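# Transfer green pen from blue plate to white plate

## Task

Pick up the green pen from the blue plate and set it down on the white plate, then leave it there with no part of either robot (fingers, hand or wrist-camera cable) in contact with the pen.

## Robot and tools

Robot: two arms, left_arm and right_arm, each ending in a two-finger gripper. The scene frame has its origin at table-top height, midway between the nominal arm bases. +z points up, +x points out over the table, and left_arm sits on the +y side (arm names do not match image sides). Calibrated bases in the scene frame: left_arm at (-0.015, +0.340, 0) m, quat_wxyz (+1.000, 0, 0, -0.004); right_arm at (+0.046, -0.370, 0) m, quat_wxyz (+1.000, 0, 0, +0.015). A camera stand is fixed behind the arms. Hand positions, velocities and targets are given in each arm's own base frame. The table is in the scene frame. Printed poses can be wrong by a few cm, more at long reach.

Gripper geometry: the fingers extend along the gripper's +z axis and close along its y axis. end_effector_position is the midpoint between the pads, roughly 1 cm short of the fingertips.

Row format, shared by execute_actions and move: one flat list of 16 numbers covering both arms, even if only one moves. Order: left x, y, z, qw, qx, qy, qz, opening, then the same eight for right. x, y, z is an absolute place in metres, in that arm's base frame. The quaternion is an absolute orientation with w first. Opening runs from -1 (closed) to +1 (fully open, 0.093 m). Every row is a full pose, not an offset. To hold an arm still, repeat the exact position and quaternion from the last result before it stopped, with the opening you want. To keep an orientation, repeat one fixed quaternion in every row. Do not copy a drifted reading.

execute_actions: actions is a list of actions. Each action is a list of 1 to 15 rows, one per 1/30 s control step. A short action keeps its last row until step 15. An action is rejected for both arms if any target lies more than 0.6 m from the gripper's current position along any gripper axis. A malformed action, or a first action failing this check, voids the call. Each step, the orientation is clipped to within 40 degrees of the measured one, so large turns need several actions. The "Hand target" line shows where each arm is really being sent. cameras: a list of names, ["all"], or []. Images appear by default only when actions is empty. An empty call also shows the full state.

move: target is one 16-number row, or a list of up to 15 rows. Each gripper follows a straight line from its Hand target, with no 0.6 m check. speed: top speed in m/s, 0.002 to 2.9, default 0.25. Turning is capped at twice that in rad/s. Give one value, or one per target. blend: corner rounding in m for lists, 0 (the default) stops at each target. opening_speed: rate of opening change per second on the -1..1 scale, at least 0.2. grip_force: newtons per pad, 10 to 50, one value or one per arm. It persists, and lower values close slowly. blocking: false returns after about 0.5 s while the move continues, and a new move replaces it. The whole move is capped at 10 s. Paths do not avoid obstacles or the other arm. Faster moves lag, stray and hit harder. The result adds a "move:" line. done means at rest within 10 mm and 2 degrees. off_target means it came to rest elsewhere. moving, held (a check withheld steps or the clearance check stopped the move) and fault are the other endings. limits=paced means the pose was clipped; limits=held means steps were withheld. An arm sent only its current pose is usually not judged.

wait: seconds from 0 to 3600. Sends nothing new, and a running move continues. stop: brakes the running move, which needs some room. zoom_image: camera is one of cam_head_left, cam_head_right, cam_left_wrist, cam_right_wrist (all 672x504). region is [x0, y0, x1, y1] in pixels from the top-left, at most 504 wide and 504 high. Only cameras in the newest images can be zoomed. finished_scene: scene is the current scene number. It is final, so call it only once the pen rests on the white plate untouched.

Gripping: grip_measured is the finger motor position on the -1..+1 scale. Pads meet near -0.94. Each mm of object width adds about 0.0208. A per-gripper bias can make the reading up to about 0.02 too open. For a firm hold on a rigid object, command at least 0.41 below the reading for its width. A thin, round object like a pen may need lower. Keep sending that value while carrying. To release, send a value well above the width reading. A reading below -0.94 after commanding -1 does not prove the pen is held, so check with the cameras. The last entry in each arm's Joint positions is the pad gap in metres, floored at 0.

Arm behaviour: friction and gravity can leave the hand short, low or tilted. Small commands may do nothing or drift sideways. Check the pose after each move and correct any tilt. Avoid paths passing near an arm's own base, because the elbow can whip round. Joint ranges (rad): waist -2.618 to 3.054, shoulder 0.000 to 3.142, elbow 0.000 to 3.142 (straight at 2.901), wrist pitch -1.571 to 1.571, wrist yaw -1.571 to 1.571, wrist roll -2.094 to 2.094. Joint torques follow the joint order, positive toward larger angles. They carry offsets and noise, and the first three wrap at ±28 N m. A Joint velocities line may be left out when all values are at noise level.

Hazards: keep the pen on the table and never leave it off it. Don't drop it from height or release it while it moves. Avoid hard presses and slams on the table, plates or fixtures. Avoid any contact between the arms, including closing fingers on the other gripper. Contact by a wrist-camera cable counts as the hand touching. Something may occasionally nudge loose objects, so recheck before finishing. Motors heat when holding loads, stretched out, or pushing at unreachable poses. 75 °C gives MOTOR HOT, 90 °C folds that arm away for the rest of the scene, and 100 °C makes it go limp. The robot keeps running while you think, holding the last command.

Each tool is called after ">>>" as name(argument=value, ...), one argument or row to a line, values as JSON.

## Session

>>> execute_actions(
  actions=[],
)

Scene clock: 0.00 s.
left_arm: end_effector_position=(+0.3778, +0.0435, +0.0662) grip_measured=+1.000 end_effector_quat_wxyz=(+0.534, -0.070, +0.835, +0.113) | right_arm: end_effector_position=(+0.3883, -0.0293, +0.0658) grip_measured=+1.000 end_effector_quat_wxyz=(+0.519, +0.079, +0.846, -0.093)
Joint positions: left_arm=[-0.004 1.596 0.356 0.807 -0.271 0.002 0.093] | right_arm=[0.046 1.599 0.425 0.694 0.283 0.06 0.093]
Joint velocities: within noise
Joint torques (N m): no reading
Motor temperatures (°C): left_arm=[26 28 30 30 26 28 26] | right_arm=[27 30 26 26 26 27 27]
Heat: left arm: 30 °C; right arm: 30 °C.
Hand target: left_arm +0.3802, +0.0435, +0.0702; +0.539, -0.071, +0.832, +0.113 | right_arm +0.3902, -0.0291, +0.0689; +0.523, +0.080, +0.844, -0.093
Tool commands: left_gripper/opening=+1.0 right_gripper/opening=+1.0

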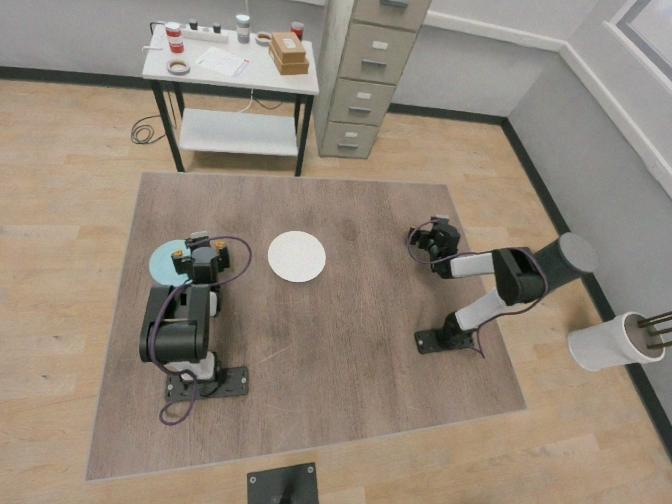

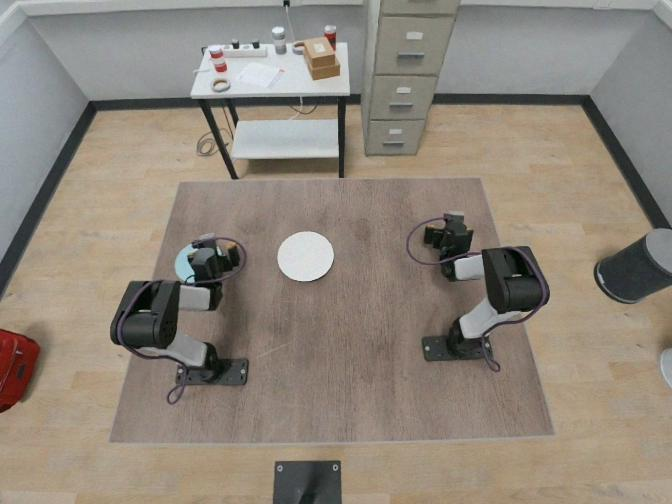

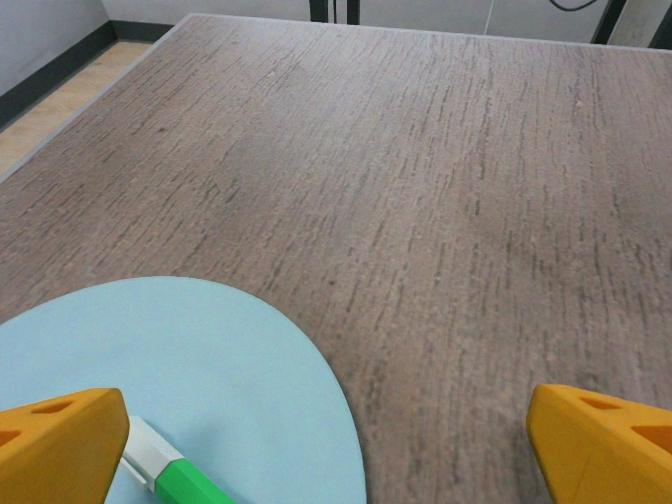

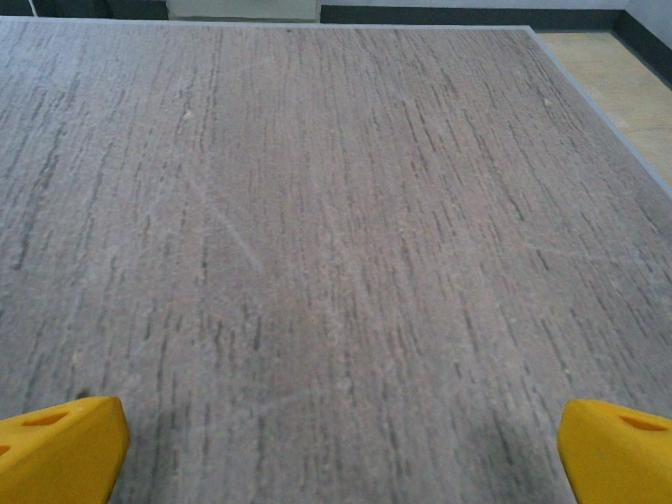

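>>> move(
  target=[0.33,0.06,0.2,0.06,0,0.998,0,1,0.3902,-0.0291,0.0689,0.523,0.08,0.844,-0.093,1],
  speed=0.5,
  cameras=["all"],
)

Scene clock: 8.90 s.
left_arm: end_effector_position=(+0.3245, +0.0609, +0.1962) grip_measured=+1.000 end_effector_quat_wxyz=(+0.058, -0.010, +0.998, +0.008) | right_arm: end_effector_position=(+0.3883, -0.0293, +0.0658) grip_measured=+1.000 end_effector_quat_wxyz=(+0.519, +0.079, +0.846, -0.093)
Joint positions: left_arm=[0.188 1.713 1.722 -1.463 0.005 0.168 0.093] | right_arm=[0.046 1.599 0.425 0.694 0.283 0.06 0.093]
Joint torques (N m): left_arm=[0.59 -5.07 10.41 0.54 0.21 0.19] | right_arm=[0.25 -6.11 5.24 2.62 0.02 0.1]
Heat: left arm: 32 °C; right arm: 31 °C.
Hand target: left_arm +0.3289, +0.0614, +0.2014; +0.062, -0.006, +0.998, +0.001 | right_arm +0.3902, -0.0291, +0.0689; +0.523, +0.080, +0.844, -0.093
Off the commanded pose: left_arm 0.007 m, 1 deg | right_arm 0.004 m, 1 deg.
move: done

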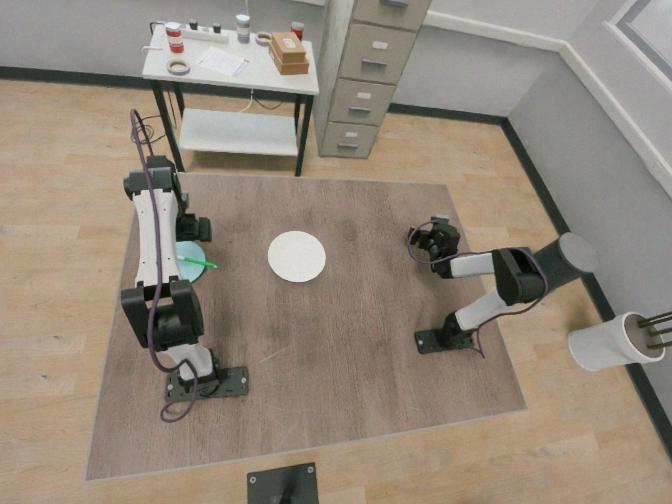

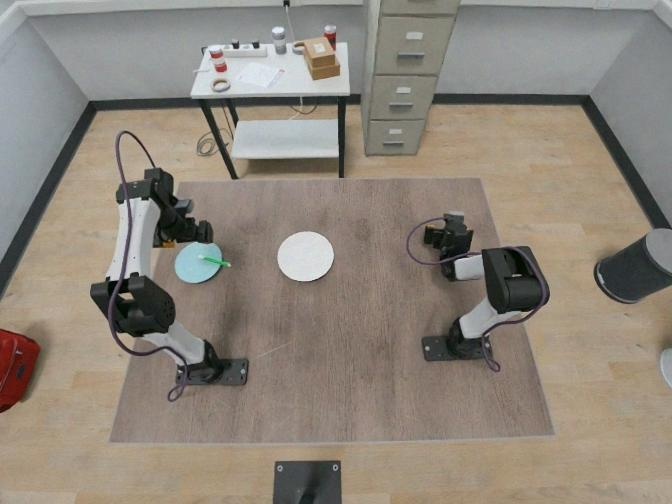

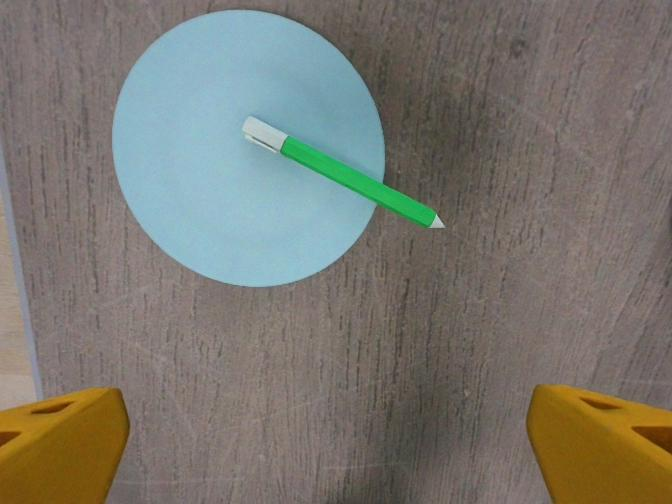

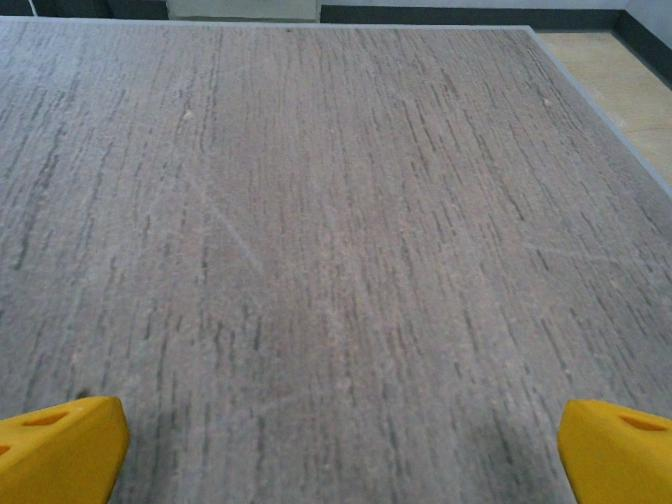

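>>> move(
  target=[0.405,0.052,0.14,0,-0.515,0.857,0,0.3,0.3902,-0.0291,0.0689,0.523,0.08,0.844,-0.093,1],
  speed=0.5,
  cameras=["cam_left_wrist","cam_head_right"],
)

Scene clock: 24.73 s.
left_arm: end_effector_position=(+0.3996, +0.0521, +0.1391) grip_measured=+0.303 end_effector_quat_wxyz=(-0.003, -0.508, +0.861, -0.007) | right_arm: end_effector_position=(+0.3883, -0.0293, +0.0658) grip_measured=+1.000 end_effector_quat_wxyz=(+0.519, +0.079, +0.846, -0.093)
Joint positions: left_arm=[0.136 2.104 2.026 -1.493 0.015 -0.929 0.06] | right_arm=[0.046 1.599 0.425 0.694 0.283 0.06 0.093]
Joint torques (N m): left_arm=[-0.84 -7.49 10.17 0.31 -0.1 -0.15] | right_arm=[0.24 -6.12 5.26 2.62 0.02 0.09]
Motor temperatures (°C): left_arm=[26 30 33 31 26 28 26] | right_arm=[27 31 28 32 26 27 27]
Heat: left arm: 33 °C; right arm: 32 °C.
Hand target: left_arm +0.4050, +0.0502, +0.1400; -0.001, -0.511, +0.860, -0.005 | right_arm +0.3902, -0.0291, +0.0689; +0.523, +0.080, +0.844, -0.093
Off the commanded pose: left_arm 0.005 m, 1 deg | right_arm 0.004 m, 1 deg.
move: done
Images, in order (width x height): cam_head_right 672x504, cam_left_wrist 672x504.

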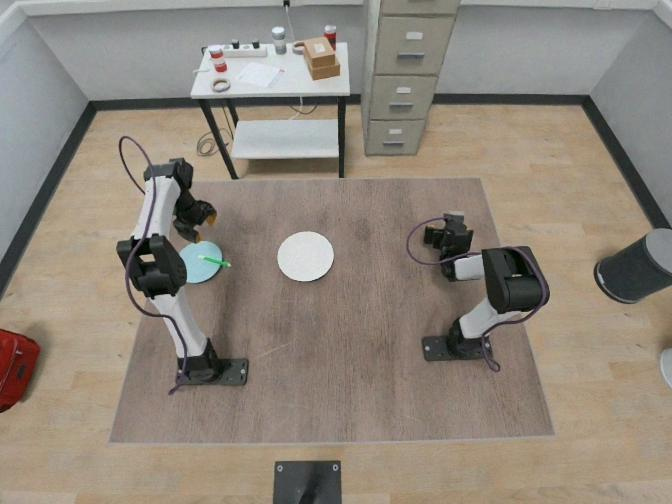

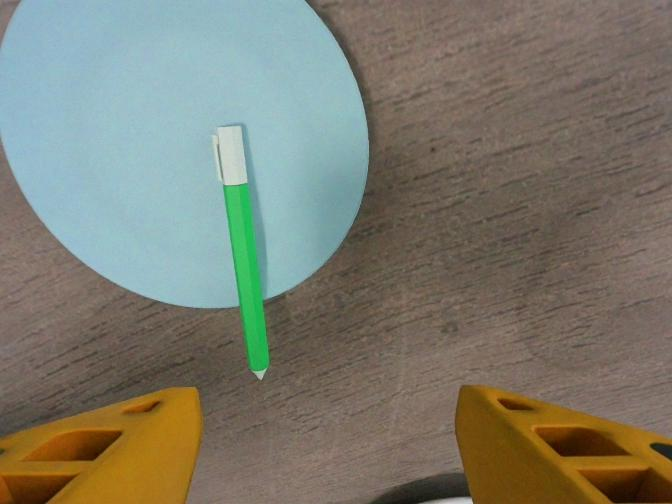

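>>> move(
  target=[0.361,0.053,0.07,0,-0.574,0.819,0,0.3,0.3902,-0.0291,0.0689,0.523,0.08,0.844,-0.093,1],
  speed=0.4,
  cameras=["cam_left_wrist"],
)

Scene clock: 46.10 s.
left_arm: end_effector_position=(+0.3630, +0.0492, +0.0669) grip_measured=+0.303 end_effector_quat_wxyz=(-0.013, -0.566, +0.824, -0.002) | right_arm: end_effector_position=(+0.3883, -0.0293, +0.0658) grip_measured=+1.000 end_effector_quat_wxyz=(+0.519, +0.079, +0.846, -0.093)
Joint positions: left_arm=[0.142 1.974 1.546 -1.164 0.015 -1.061 0.06] | right_arm=[0.046 1.599 0.425 0.694 0.283 0.06 0.093]
Joint torques (N m): left_arm=[0.36 -10.26 4.55 0.56 -0.21 -0.15] | right_arm=[0.27 -6.11 5.23 2.63 0.02 0.1]
Heat: left arm: 34 °C; right arm: 33 °C.
Hand target: left_arm +0.3608, +0.0530, +0.0700; -0.001, -0.574, +0.819, +0.000 | right_arm +0.3902, -0.0291, +0.0689; +0.523, +0.080, +0.844, -0.093
Off the commanded pose: left_arm 0.005 m, 2 deg | right_arm 0.004 m, 1 deg.
move: done

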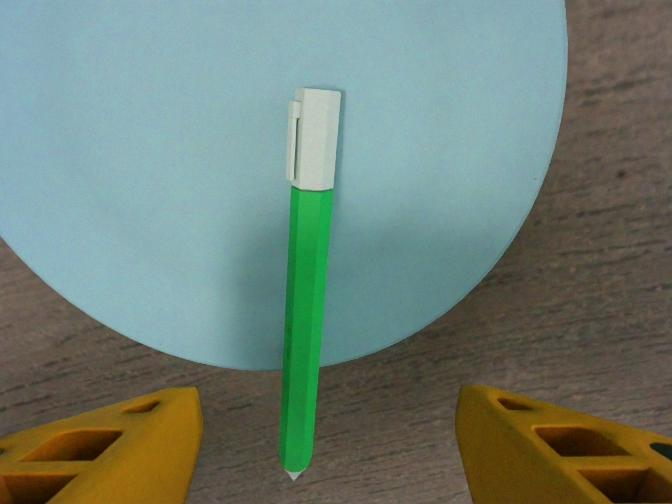

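>>> move(
  target=[
    [0.357,0.063,0.04,0,-0.552,0.834,0,0.3,0.3902,-0.0291,0.0689,0.523,0.08,0.844,-0.093,1],
    [0.357,0.063,0.024,0,-0.552,0.834,0,0.3,0.3902,-0.0291,0.0689,0.523,0.08,0.844,-0.093,1],
  ],
  speed=[0.2,0.06],
  blend=[0.005,0],
  cameras=["cam_left_wrist"],
)

Scene clock: 59.50 s.
left_arm: end_effector_position=(+0.3616, +0.0588, +0.0337) grip_measured=+0.303 end_effector_quat_wxyz=(+0.004, -0.555, +0.832, -0.010) | right_arm: end_effector_position=(+0.3883, -0.0293, +0.0658) grip_measured=+1.000 end_effector_quat_wxyz=(+0.519, +0.079, +0.846, -0.093)
Joint positions: left_arm=[0.168 1.974 1.41 -0.992 0.015 -1.009 0.06] | right_arm=[0.046 1.599 0.425 0.694 0.283 0.06 0.093]
Joint torques (N m): left_arm=[0.54 -7.34 4.42 0.69 -0.21 0.19] | right_arm=[0.25 -6.12 5.23 2.62 0.02 0.1]
Motor temperatures (°C): left_arm=[26 36 34 30 26 28 26] | right_arm=[27 33 29 34 26 27 27]
Heat: left arm: 36 °C; right arm: 34 °C.
Hand target: left_arm +0.3569, +0.0628, +0.0242; +0.000, -0.552, +0.834, +0.000 | right_arm +0.3902, -0.0291, +0.0689; +0.523, +0.080, +0.844, -0.093
Off the commanded pose: left_arm 0.012 m, 1 deg | right_arm 0.004 m, 1 deg.
move: off_target (left_arm)

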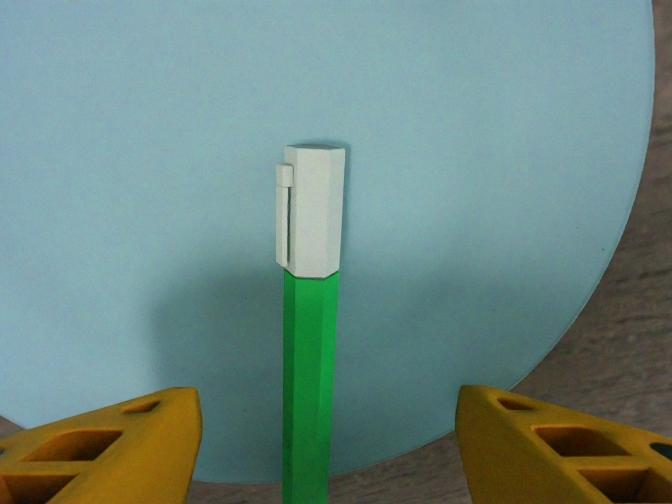

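>>> move(
  target=[0.352,0.065,0.012,0,-0.552,0.834,0,0.3,0.3902,-0.0291,0.0689,0.523,0.08,0.844,-0.093,1],
  speed=0.06,
  cameras=["cam_left_wrist"],
)

Scene clock: 64.33 s.
left_arm: end_effector_position=(+0.3587, +0.0597, +0.0232) grip_measured=+0.303 end_effector_quat_wxyz=(+0.006, -0.553, +0.833, -0.011) | right_arm: end_effector_position=(+0.3883, -0.0293, +0.0658) grip_measured=+1.000 end_effector_quat_wxyz=(+0.519, +0.079, +0.846, -0.093)
Joint positions: left_arm=[0.172 1.974 1.365 -0.943 0.015 -1.001 0.06] | right_arm=[0.046 1.599 0.425 0.694 0.283 0.06 0.093]
Joint torques (N m): left_arm=[0.92 -7.21 3.89 0.71 -0.21 0.18] | right_arm=[0.27 -6.11 5.22 2.62 0.03 0.11]
Heat: left arm: 36 °C; right arm: 35 °C.
Hand target: left_arm +0.3519, +0.0648, +0.0123; +0.000, -0.552, +0.834, +0.000 | right_arm +0.3902, -0.0291, +0.0689; +0.523, +0.080, +0.844, -0.093
Off the commanded pose: left_arm 0.014 m, 1 deg | right_arm 0.004 m, 1 deg.
move: off_target (left_arm)

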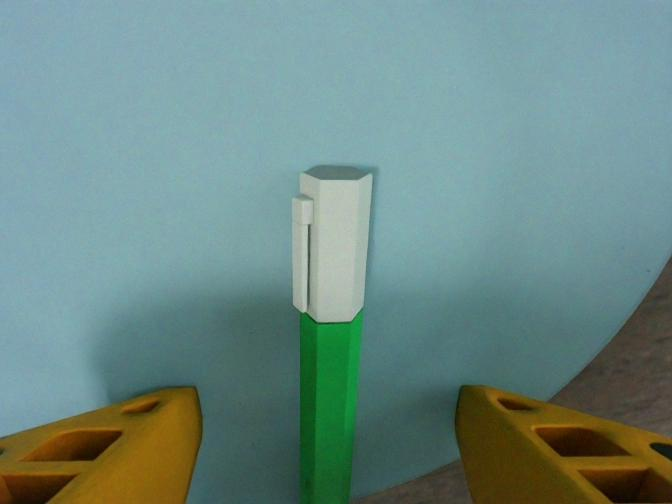

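>>> move(
  target=[
    [0.351,0.065,0.007,0,-0.552,0.834,0,0.3,0.3902,-0.0291,0.0689,0.523,0.08,0.844,-0.093,1],
    [0.351,0.065,0.007,0,-0.552,0.834,0,-1,0.3902,-0.0291,0.0689,0.523,0.08,0.844,-0.093,1],
  ],
  speed=0.06,
  opening_speed=1.2,
  cameras=["cam_left_wrist"],
)

Scene clock: 72.43 s.
left_arm: end_effector_position=(+0.3666, +0.0615, +0.0216) grip_measured=-0.930 end_effector_quat_wxyz=(+0.023, -0.552, +0.833, -0.018) | right_arm: end_effector_position=(+0.3883, -0.0293, +0.0658) grip_measured=+1.000 end_effector_quat_wxyz=(+0.519, +0.079, +0.846, -0.093)
Joint positions: left_arm=[0.173 1.974 1.357 -0.898 0.015 -0.998 0.001] | right_arm=[0.046 1.599 0.425 0.694 0.283 0.06 0.093]
Joint torques (N m): left_arm=[0.85 -6.98 3.36 0.53 -0.21 0.18] | right_arm=[0.25 -6.09 5.26 2.62 0.03 0.09]
Heat: left arm: 36 °C; right arm: 35 °C.
Hand target: left_arm +0.3509, +0.0647, +0.0077; +0.000, -0.551, +0.834, +0.000 | right_arm +0.3902, -0.0291, +0.0689; +0.523, +0.080, +0.844, -0.093
Off the commanded pose: left_arm 0.022 m, 3 deg | right_arm 0.004 m, 1 deg.
move: off_target (left_arm); target 2's new opening was sent with left_arm's hand 0.017 m and 1 deg from that target

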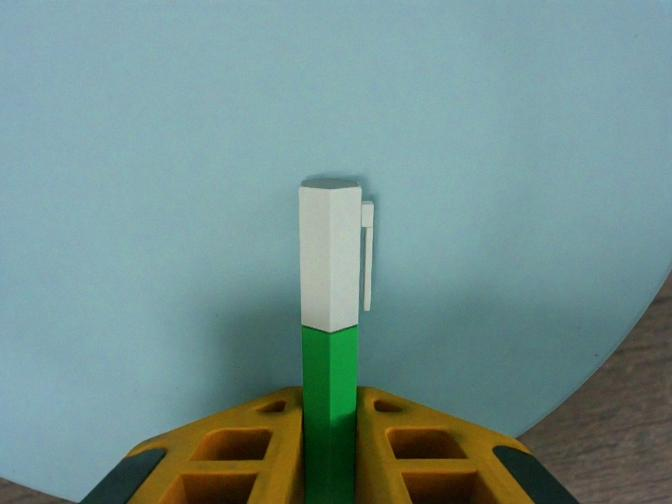

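>>> move(
  target=[
    [0.36,0.06,0.11,0,-0.552,0.834,0,-1,0.3902,-0.0291,0.0689,0.523,0.08,0.844,-0.093,1],
    [0.393,-0.26,0.11,0,-0.259,0.966,0,-1,0.3902,-0.0291,0.0689,0.523,0.08,0.844,-0.093,1],
  ],
  speed=[0.2,0.35],
  blend=[0.03,0],
  cameras=["cam_left_wrist","cam_head_right","cam_head_left"],
)

Scene clock: 88.27 s.
left_arm: end_effector_position=(+0.3864, -0.2613, +0.1118) grip_measured=-0.930 end_effector_quat_wxyz=(+0.006, -0.252, +0.968, -0.015) | right_arm: end_effector_position=(+0.3883, -0.0293, +0.0658) grip_measured=+1.000 end_effector_quat_wxyz=(+0.519, +0.079, +0.846, -0.093)
Joint positions: left_arm=[-0.591 2.402 2.412 -1.552 0.011 -1.099 0.001] | right_arm=[0.046 1.599 0.425 0.694 0.283 0.06 0.093]
Joint torques (N m): left_arm=[0.62 -9.06 10.02 0.33 -0.19 -0.07] | right_arm=[0.28 -6.11 5.2 2.62 0.03 0.1]
Heat: left arm: 36 °C; right arm: 36 °C.
Hand target: left_arm +0.3920, -0.2585, +0.1097; +0.010, -0.259, +0.966, -0.009 | right_arm +0.3902, -0.0291, +0.0689; +0.523, +0.080, +0.844, -0.093
Off the commanded pose: left_arm 0.007 m, 2 deg | right_arm 0.004 m, 1 deg.
joint sent to its limit (left arm) — joint 4 (wrist pitch), lower limit. The joint targets still meet the commanded pose.
move: done
Images, in order (width x height): cam_head_left 672x504, cam_head_right 672x504, cam_left_wrist 672x504.

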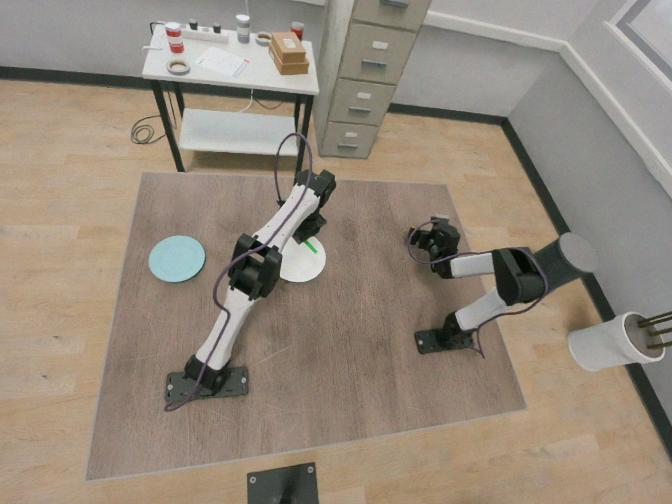

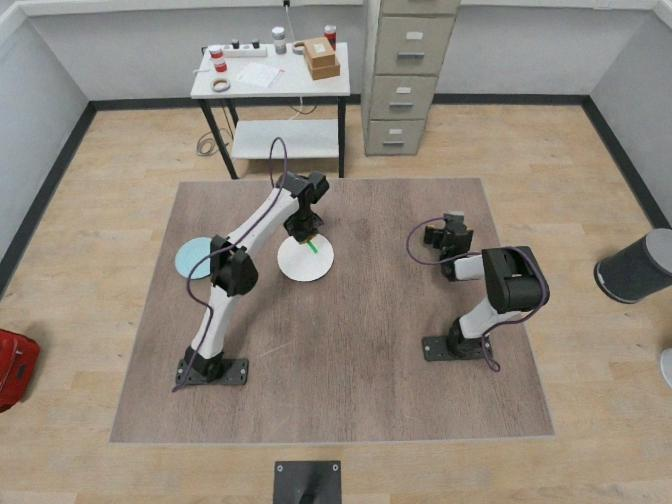

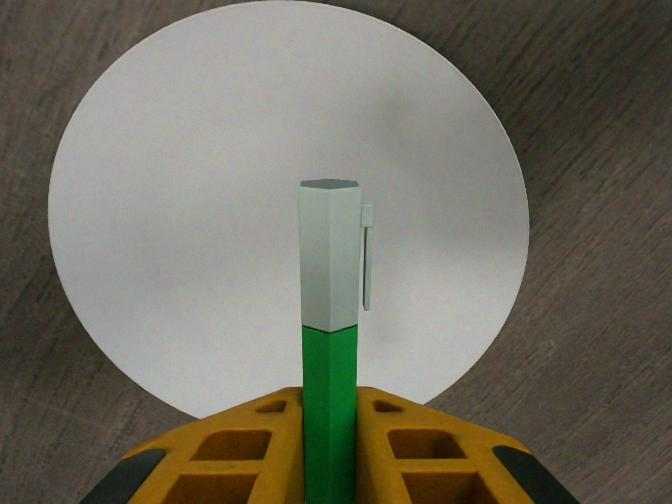

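>>> move(
  target=[
    [0.386,-0.249,0.05,0,-0.259,0.966,0,-1,0.3902,-0.0291,0.0689,0.523,0.08,0.844,-0.093,1],
    [0.386,-0.249,0.014,0,-0.259,0.966,0,-1,0.3902,-0.0291,0.0689,0.523,0.08,0.844,-0.093,1],
  ],
  speed=[0.2,0.06],
  blend=[0.005,0],
  cameras=["cam_left_wrist"],
)

Scene clock: 95.40 s.
left_arm: end_effector_position=(+0.3782, -0.2499, +0.0222) grip_measured=-0.930 end_effector_quat_wxyz=(-0.015, -0.261, +0.965, +0.009) | right_arm: end_effector_position=(+0.3883, -0.0293, +0.0658) grip_measured=+1.000 end_effector_quat_wxyz=(+0.519, +0.079, +0.846, -0.093)
Joint positions: left_arm=[-0.58 2.379 2.015 -1.239 0.011 -1.109 0.001] | right_arm=[0.046 1.599 0.425 0.694 0.283 0.06 0.093]
Joint torques (N m): left_arm=[0.62 -11.15 3.59 1.01 -0.17 0.05] | right_arm=[0.29 -6.12 5.22 2.63 0.03 0.1]
Heat: left arm: 38 °C; right arm: 36 °C.
Hand target: left_arm +0.3857, -0.2489, +0.0144; -0.001, -0.264, +0.965, +0.001 | right_arm +0.3902, -0.0291, +0.0689; +0.523, +0.080, +0.844, -0.093
Off the commanded pose: left_arm 0.011 m, 2 deg | right_arm 0.004 m, 1 deg.
move: off_target (left_arm)

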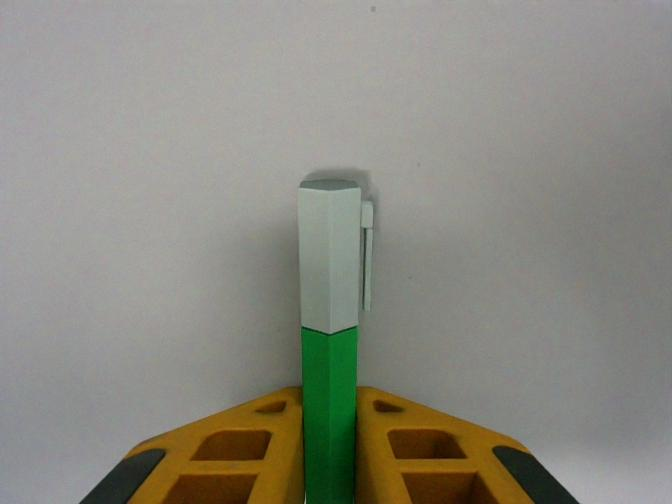

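Nearly down; a few mm more, release, rise.

>>> move(
  target=[
    [0.386,-0.249,0.009,0,-0.259,0.966,0,-1,0.3902,-0.0291,0.0689,0.523,0.08,0.844,-0.093,1],
    [0.386,-0.249,0.009,0,-0.259,0.966,0,0.1,0.3902,-0.0291,0.0689,0.523,0.08,0.844,-0.093,1],
    [0.386,-0.249,0.12,0,-0.259,0.966,0,0.1,0.3902,-0.0291,0.0689,0.523,0.08,0.844,-0.093,1],
  ],
  speed=[0.06,0.06,0.15],
  opening_speed=1,
  cameras=["cam_left_wrist"],
)

Scene clock: 108.13 s.
left_arm: end_effector_position=(+0.3811, -0.2518, +0.1125) grip_measured=+0.097 end_effector_quat_wxyz=(-0.001, -0.257, +0.966, -0.007) | right_arm: end_effector_position=(+0.3883, -0.0293, +0.0658) grip_measured=+1.000 end_effector_quat_wxyz=(+0.519, +0.079, +0.846, -0.093)
Joint positions: left_arm=[-0.58 2.37 2.359 -1.552 0.011 -1.099 0.05] | right_arm=[0.046 1.599 0.425 0.694 0.283 0.06 0.093]
Joint torques (N m): left_arm=[0.64 -10.73 9.44 0.27 -0.16 0.15] | right_arm=[0.29 -6.11 5.23 2.62 0.02 0.1]
Motor temperatures (°C): left_arm=[26 42 33 30 26 28 27] | right_arm=[27 33 30 37 26 27 27]
Heat: left arm: 42 °C; right arm: 37 °C.
Hand target: left_arm +0.3858, -0.2490, +0.1198; +0.008, -0.255, +0.967, -0.009 | right_arm +0.3902, -0.0291, +0.0689; +0.523, +0.080, +0.844, -0.093
Off the commanded pose: left_arm 0.009 m, 1 deg | right_arm 0.004 m, 1 deg.
joint sent to its limit (left arm) — joint 4 (wrist pitch), lower limit. The joint targets still meet the commanded pose.
move: done; target 2's new opening was sent with left_arm's hand 0.015 m and 2 deg from that target

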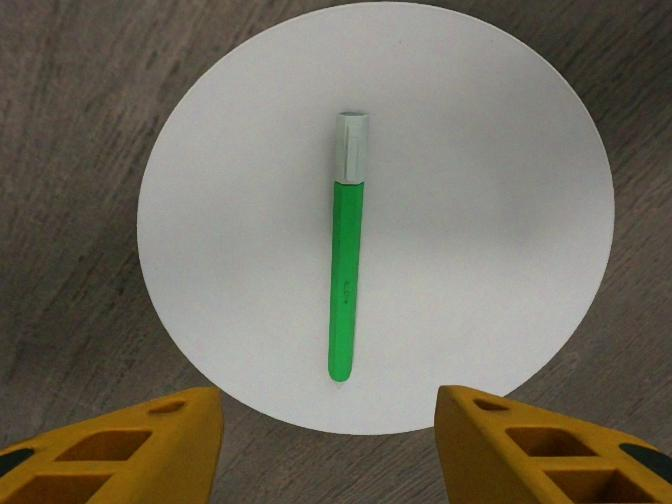

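>>> finished_scene(
  scene=1,
)

The scene is finished: the task was done.


## Next scene

The same job, from a new start.

>>> execute_actions(
  actions=[],
)

Scene clock: 0.00 s.
left_arm: end_effector_position=(+0.3446, -0.1938, +0.1429) grip_measured=+1.000 end_effector_quat_wxyz=(+0.419, +0.278, +0.836, -0.221) | right_arm: end_effector_position=(+0.3585, +0.1553, +0.1247) grip_measured=+1.000 end_effector_quat_wxyz=(+0.346, -0.094, +0.883, +0.303)
Joint positions: left_arm=[-0.358 1.38 0.763 -0.016 0.37 0.096 0.093] | right_arm=[0.202 1.439 0.77 -0.046 -0.498 0.219 0.093]
Joint velocities: within noise
Joint torques (N m): no reading
Motor temperatures (°C): left_arm=[26 27 28 29 26 28 26] | right_arm=[27 28 25 26 26 27 27]
Heat: left arm: 29 °C; right arm: 28 °C.
Hand target: left_arm +0.3458, -0.1942, +0.1462; +0.421, +0.278, +0.834, -0.220 | right_arm +0.3603, +0.1556, +0.1286; +0.351, -0.096, +0.881, +0.303
Tool commands: left_gripper/opening=+1.0 right_gripper/opening=+1.0

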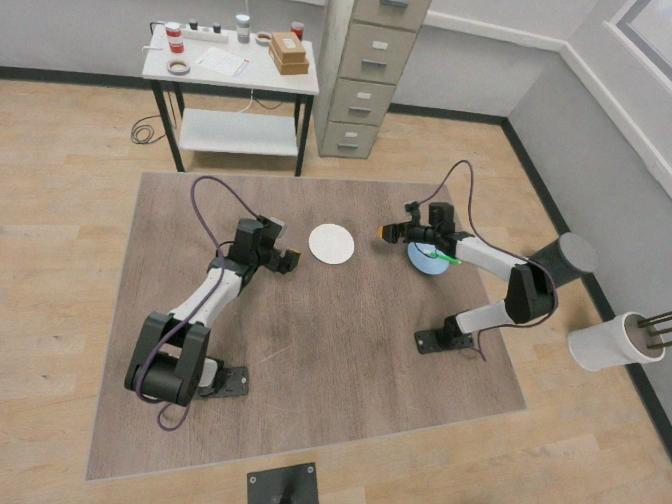

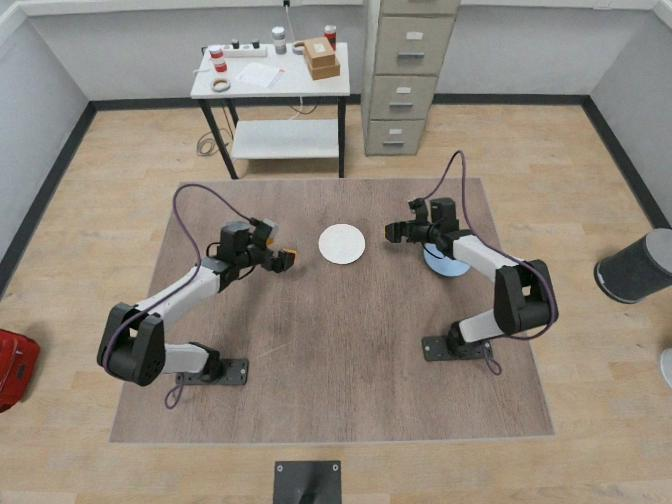

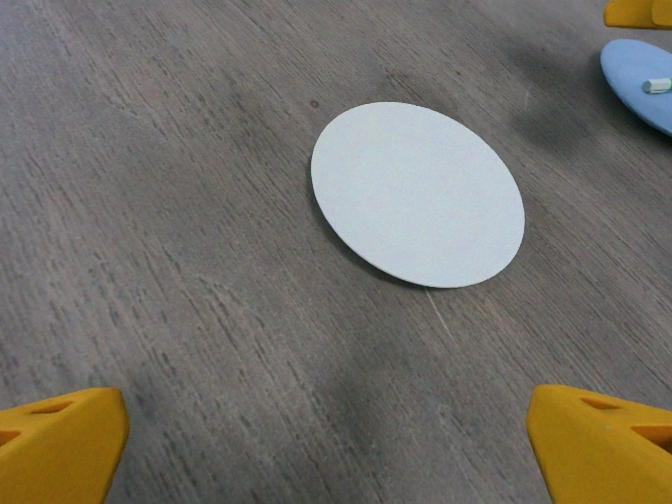

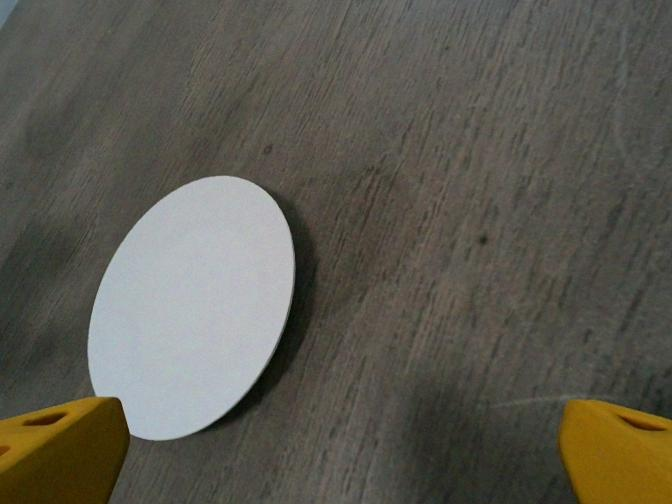

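>>> move(
  target=[0.31,0.0,0.16,0.421,0.278,0.834,-0.22,1,0.315,-0.03,0.2,0,0,1,0,0.3],
  speed=0.4,
  cameras=["cam_right_wrist"],
)

Scene clock: 9.00 s.
left_arm: end_effector_position=(+0.3053, -0.0015, +0.1488) grip_measured=+1.000 end_effector_quat_wxyz=(+0.413, +0.271, +0.842, -0.216) | right_arm: end_effector_position=(+0.3122, -0.0249, +0.1977) grip_measured=+0.302 end_effector_quat_wxyz=(+0.016, +0.003, +1.000, +0.010)
Joint positions: left_arm=[0.438 1.309 0.838 -0.648 0.89 0.843 0.093] | right_arm=[-0.092 1.732 1.756 -1.564 -0.024 -0.086 0.06]
Joint torques (N m): left_arm=[0.59 -2.92 11.44 1.06 0.91 0.25] | right_arm=[0.06 -6.39 8.02 0.22 0.06 -0.02]
Heat: left arm: 31 °C; right arm: 29 °C.
Hand target: left_arm +0.3093, -0.0008, +0.1601; +0.421, +0.277, +0.835, -0.222 | right_arm +0.3141, -0.0282, +0.2012; +0.015, -0.001, +1.000, +0.003
Off the commanded pose: left_arm 0.012 m, 2 deg | right_arm 0.006 m, 2 deg.
joint sent to its limit (right arm) — joint 4 (wrist pitch), lower limit. The joint targets still meet the commanded pose.
move: off_target (left_arm)

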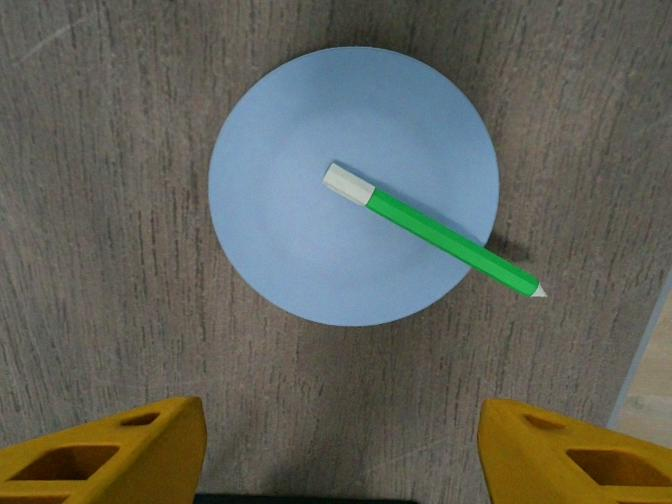

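>>> move(
  target=[0.3093,-0.0008,0.1601,0.421,0.277,0.835,-0.222,1,0.299,-0.071,0.06,0,-0.5,0.866,0,0.3],
  speed=0.3,
  cameras=["cam_right_wrist"],
)

Scene clock: 18.23 s.
left_arm: end_effector_position=(+0.3053, -0.0015, +0.1488) grip_measured=+1.000 end_effector_quat_wxyz=(+0.413, +0.271, +0.842, -0.216) | right_arm: end_effector_position=(+0.3006, -0.0696, +0.0682) grip_measured=+0.302 end_effector_quat_wxyz=(+0.002, -0.498, +0.867, -0.004)
Joint positions: left_arm=[0.438 1.309 0.838 -0.648 0.89 0.843 0.093] | right_arm=[-0.226 1.732 1.237 -1.067 0.002 -1.269 0.06]
Joint torques (N m): left_arm=[0.57 -3.07 11.21 1.08 0.9 0.21] | right_arm=[-0.27 -6.76 3.7 0.6 -0.07 -0.04]
Heat: left arm: 31 °C; right arm: 30 °C.
Hand target: left_arm +0.3092, -0.0008, +0.1600; +0.421, +0.276, +0.835, -0.221 | right_arm +0.2986, -0.0723, +0.0602; -0.003, -0.500, +0.866, -0.003
Off the commanded pose: left_arm 0.012 m, 2 deg | right_arm 0.008 m, 1 deg.
move: off_target (left_arm)

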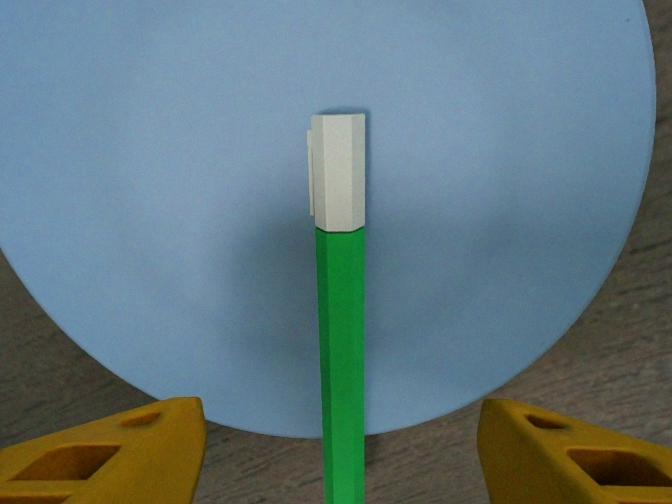

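>>> move(
  target=[0.3093,-0.0008,0.1601,0.421,0.277,0.835,-0.222,1,0.299,-0.071,0.036,0,-0.5,0.866,0,0.3],
  speed=0.06,
  cameras=["cam_right_wrist"],
)

Scene clock: 26.03 s.
left_arm: end_effector_position=(+0.3053, -0.0015, +0.1488) grip_measured=+1.000 end_effector_quat_wxyz=(+0.413, +0.271, +0.842, -0.216) | right_arm: end_effector_position=(+0.3005, -0.0695, +0.0449) grip_measured=+0.302 end_effector_quat_wxyz=(+0.003, -0.498, +0.867, -0.004)
Joint positions: left_arm=[0.438 1.309 0.838 -0.648 0.89 0.843 0.093] | right_arm=[-0.226 1.757 1.171 -0.975 0.002 -1.269 0.06]
Joint torques (N m): left_arm=[0.55 -3.06 11.19 1.08 0.9 0.21] | right_arm=[-0.35 -6.42 3.67 0.62 -0.17 -0.04]
Heat: left arm: 32 °C; right arm: 31 °C.
Hand target: left_arm +0.3092, -0.0008, +0.1600; +0.421, +0.276, +0.835, -0.221 | right_arm +0.2984, -0.0708, +0.0362; -0.001, -0.500, +0.866, +0.001
Off the commanded pose: left_arm 0.012 m, 2 deg | right_arm 0.009 m, 1 deg.
move: off_target (left_arm)

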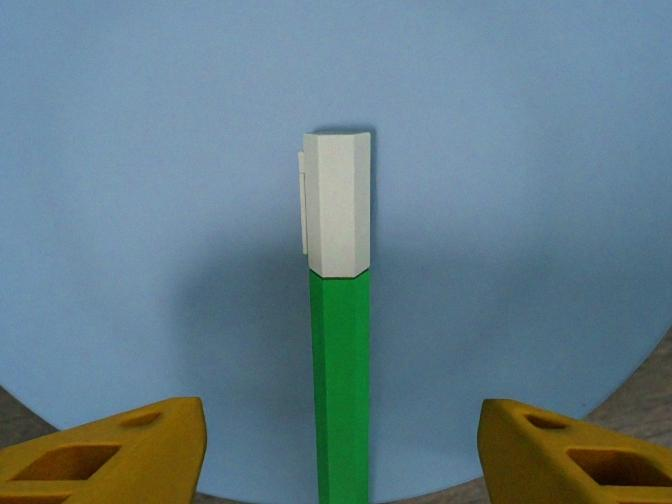

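>>> move(
  target=[
    [0.3093,-0.0008,0.1601,0.421,0.277,0.835,-0.222,1,0.299,-0.071,0.026,0,-0.5,0.866,0,0.3],
    [0.3093,-0.0008,0.1601,0.421,0.277,0.835,-0.222,1,0.299,-0.071,0.026,0,-0.5,0.866,0,-1],
  ],
  speed=0.06,
  opening_speed=1.2,
  cameras=["cam_right_wrist"],
)

Scene clock: 33.47 s.
left_arm: end_effector_position=(+0.3053, -0.0015, +0.1488) grip_measured=+1.000 end_effector_quat_wxyz=(+0.413, +0.271, +0.842, -0.216) | right_arm: end_effector_position=(+0.3012, -0.0697, +0.0347) grip_measured=-0.921 end_effector_quat_wxyz=(+0.003, -0.498, +0.867, -0.004)
Joint positions: left_arm=[0.438 1.309 0.838 -0.648 0.89 0.843 0.093] | right_arm=[-0.226 1.773 1.146 -0.934 0.002 -1.269 0.001]
Joint torques (N m): left_arm=[0.57 -3.06 11.21 1.08 0.91 0.21] | right_arm=[-0.32 -6.5 3.66 0.6 -0.16 -0.04]
Motor temperatures (°C): left_arm=[26 28 33 31 27 28 26] | right_arm=[27 31 27 27 26 27 27]
Heat: left arm: 33 °C; right arm: 31 °C.
Hand target: left_arm +0.3092, -0.0008, +0.1600; +0.421, +0.276, +0.835, -0.221 | right_arm +0.2989, -0.0709, +0.0262; +0.000, -0.500, +0.866, +0.000
Off the commanded pose: left_arm 0.012 m, 2 deg | right_arm 0.009 m, 1 deg.
move: off_target (left_arm)

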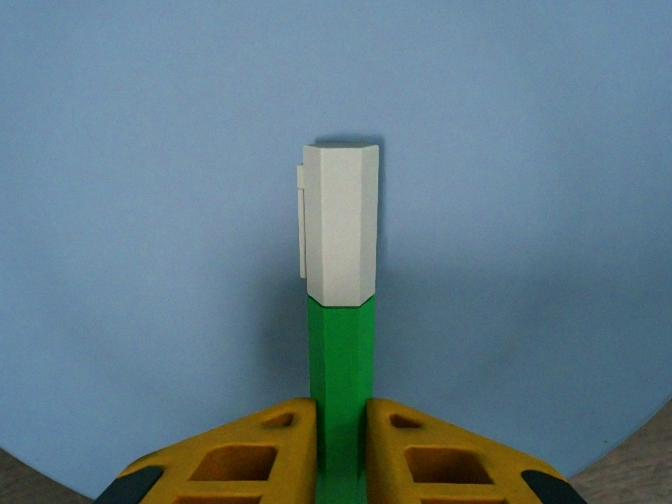

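>>> move(
  target=[
    [0.3093,-0.0008,0.1601,0.421,0.277,0.835,-0.222,1,0.299,-0.071,0.12,0,-0.5,0.866,0,-1],
    [0.3093,-0.0008,0.1601,0.421,0.277,0.835,-0.222,1,0.375,0.325,0.12,0,-0.676,0.737,0,-1],
  ],
  speed=[0.2,0.35],
  blend=[0.03,0],
  cameras=["cam_right_wrist"],
)

Scene clock: 42.40 s.
left_arm: end_effector_position=(+0.3053, -0.0015, +0.1488) grip_measured=+1.000 end_effector_quat_wxyz=(+0.413, +0.271, +0.842, -0.216) | right_arm: end_effector_position=(+0.3743, +0.3267, +0.1227) grip_measured=-0.921 end_effector_quat_wxyz=(-0.065, +0.683, -0.727, +0.004)
Joint positions: left_arm=[0.438 1.309 0.838 -0.648 0.89 0.843 0.093] | right_arm=[0.718 2.486 2.605 -1.56 0.002 -0.79 0.001]
Joint torques (N m): left_arm=[0.57 -3.07 11.21 1.08 0.9 0.21] | right_arm=[-0.18 -11.92 8.01 0.39 -0.07 0.2]
Heat: left arm: 34 °C; right arm: 32 °C.
Hand target: left_arm +0.3092, -0.0008, +0.1600; +0.421, +0.276, +0.835, -0.221 | right_arm +0.3759, +0.3236, +0.1195; -0.057, +0.678, -0.733, +0.006
Off the commanded pose: left_arm 0.012 m, 2 deg | right_arm 0.003 m, 8 deg.
joint sent to its limit (right arm) — joint 4 (wrist pitch), lower limit. The joint targets are off in orientation, not in position.
move: off_target (left_arm, right_arm)

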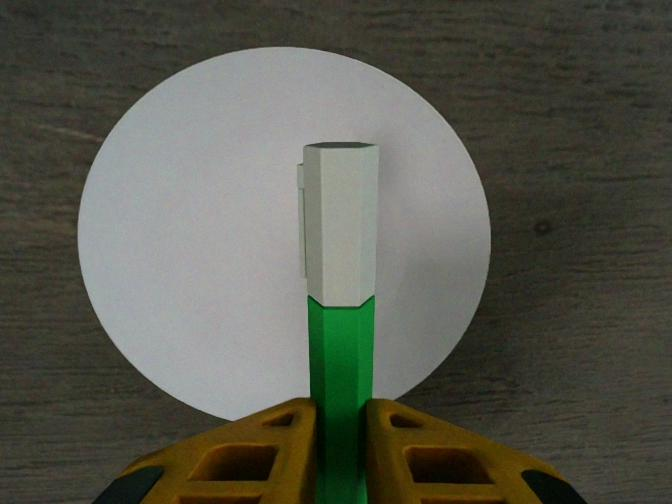

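>>> move(
  target=[
    [0.3093,-0.0008,0.1601,0.421,0.277,0.835,-0.222,1,0.365,0.328,0.07,0,-0.676,0.737,0,-1],
    [0.3093,-0.0008,0.1601,0.421,0.277,0.835,-0.222,1,0.365,0.328,0.036,0,-0.676,0.737,0,-1],
  ],
  speed=[0.2,0.06],
  blend=[0.005,0],
  cameras=["cam_right_wrist","cam_left_wrist"],
)

Scene clock: 51.13 s.
left_arm: end_effector_position=(+0.3053, -0.0015, +0.1488) grip_measured=+1.000 end_effector_quat_wxyz=(+0.413, +0.271, +0.842, -0.216) | right_arm: end_effector_position=(+0.3631, +0.3208, +0.0378) grip_measured=-0.921 end_effector_quat_wxyz=(+0.016, +0.678, -0.735, +0.001)
Joint positions: left_arm=[0.438 1.309 0.838 -0.648 0.89 0.843 0.093] | right_arm=[0.725 2.562 2.409 -1.449 0.002 -0.765 0.001]
Joint torques (N m): left_arm=[0.57 -3.06 11.21 1.08 0.9 0.21] | right_arm=[0.77 -15.57 3.55 0.76 -0.15 0.19]
Heat: left arm: 35 °C; right arm: 35 °C.
Hand target: left_arm +0.3092, -0.0008, +0.1600; +0.421, +0.276, +0.835, -0.221 | right_arm +0.3649, +0.3278, +0.0364; +0.001, +0.677, -0.736, +0.000
Off the commanded pose: left_arm 0.012 m, 2 deg | right_arm 0.008 m, 2 deg.
move: off_target (left_arm)
Images, in order (width x height): cam_left_wrist 672x504, cam_right_wrist 672x504.

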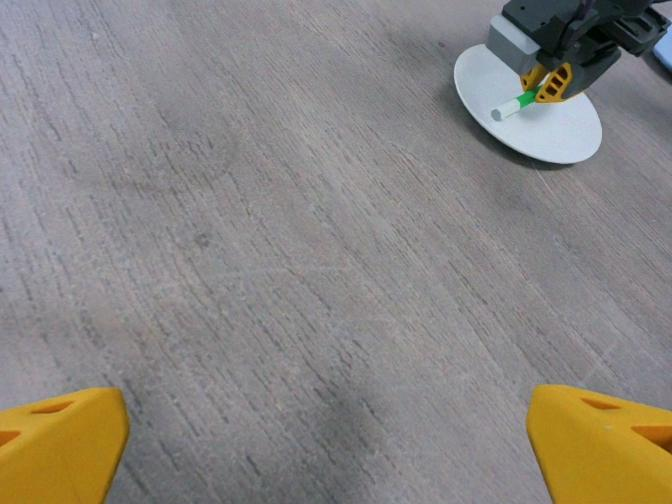

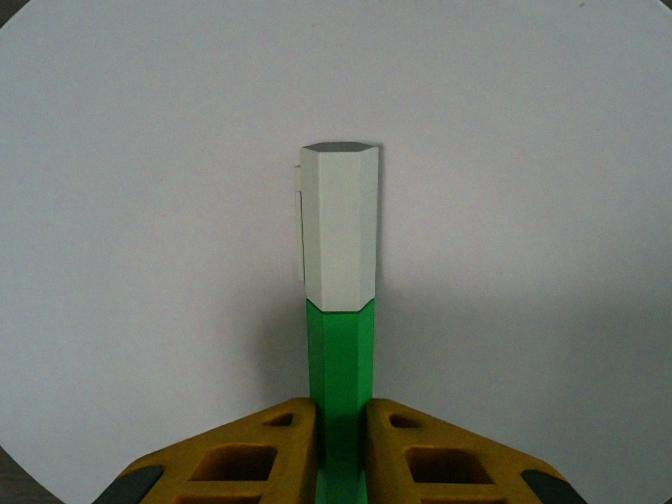

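>>> move(
  target=[
    [0.3093,-0.0008,0.1601,0.421,0.277,0.835,-0.222,1,0.365,0.328,0.031,0,-0.676,0.737,0,-1],
    [0.3093,-0.0008,0.1601,0.421,0.277,0.835,-0.222,1,0.365,0.328,0.031,0,-0.676,0.737,0,0.1],
    [0.3093,-0.0008,0.1601,0.421,0.277,0.835,-0.222,1,0.365,0.328,0.12,0,-0.676,0.737,0,0.1],
  ],
  speed=[0.06,0.06,0.15],
  opening_speed=1,
  cameras=["cam_right_wrist"],
)

Scene clock: 60.37 s.
left_arm: end_effector_position=(+0.3053, -0.0015, +0.1488) grip_measured=+1.000 end_effector_quat_wxyz=(+0.413, +0.271, +0.842, -0.216) | right_arm: end_effector_position=(+0.3673, +0.3255, +0.0979) grip_measured=+0.098 end_effector_quat_wxyz=(+0.030, -0.674, +0.738, -0.002)
Joint positions: left_arm=[0.438 1.309 0.838 -0.648 0.89 0.843 0.093] | right_arm=[0.726 2.52 2.573 -1.563 0.002 -0.753 0.05]
Joint torques (N m): left_arm=[0.57 -3.06 11.19 1.08 0.9 0.21] | right_arm=[0.7 -17.32 7.57 0.23 -0.14 0.19]
Motor temperatures (°C): left_arm=[26 29 36 31 27 28 26] | right_arm=[27 39 28 27 26 27 28]
Heat: left arm: 36 °C; right arm: 39 °C.
Hand target: left_arm +0.3092, -0.0008, +0.1600; +0.421, +0.276, +0.835, -0.221 | right_arm +0.3645, +0.3276, +0.1190; +0.048, -0.672, +0.739, -0.001
Off the commanded pose: left_arm 0.012 m, 2 deg | right_arm 0.022 m, 3 deg.
joint sent to its limit (right arm) — joint 4 (wrist pitch), lower limit. The joint targets are off in orientation, not in position.
move: off_target (left_arm, right_arm)

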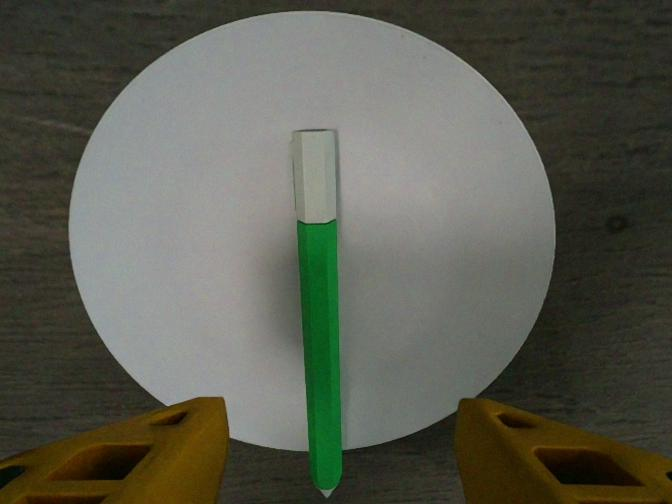

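>>> finished_scene(
  scene=2,
)

The scene is finished: the task was done.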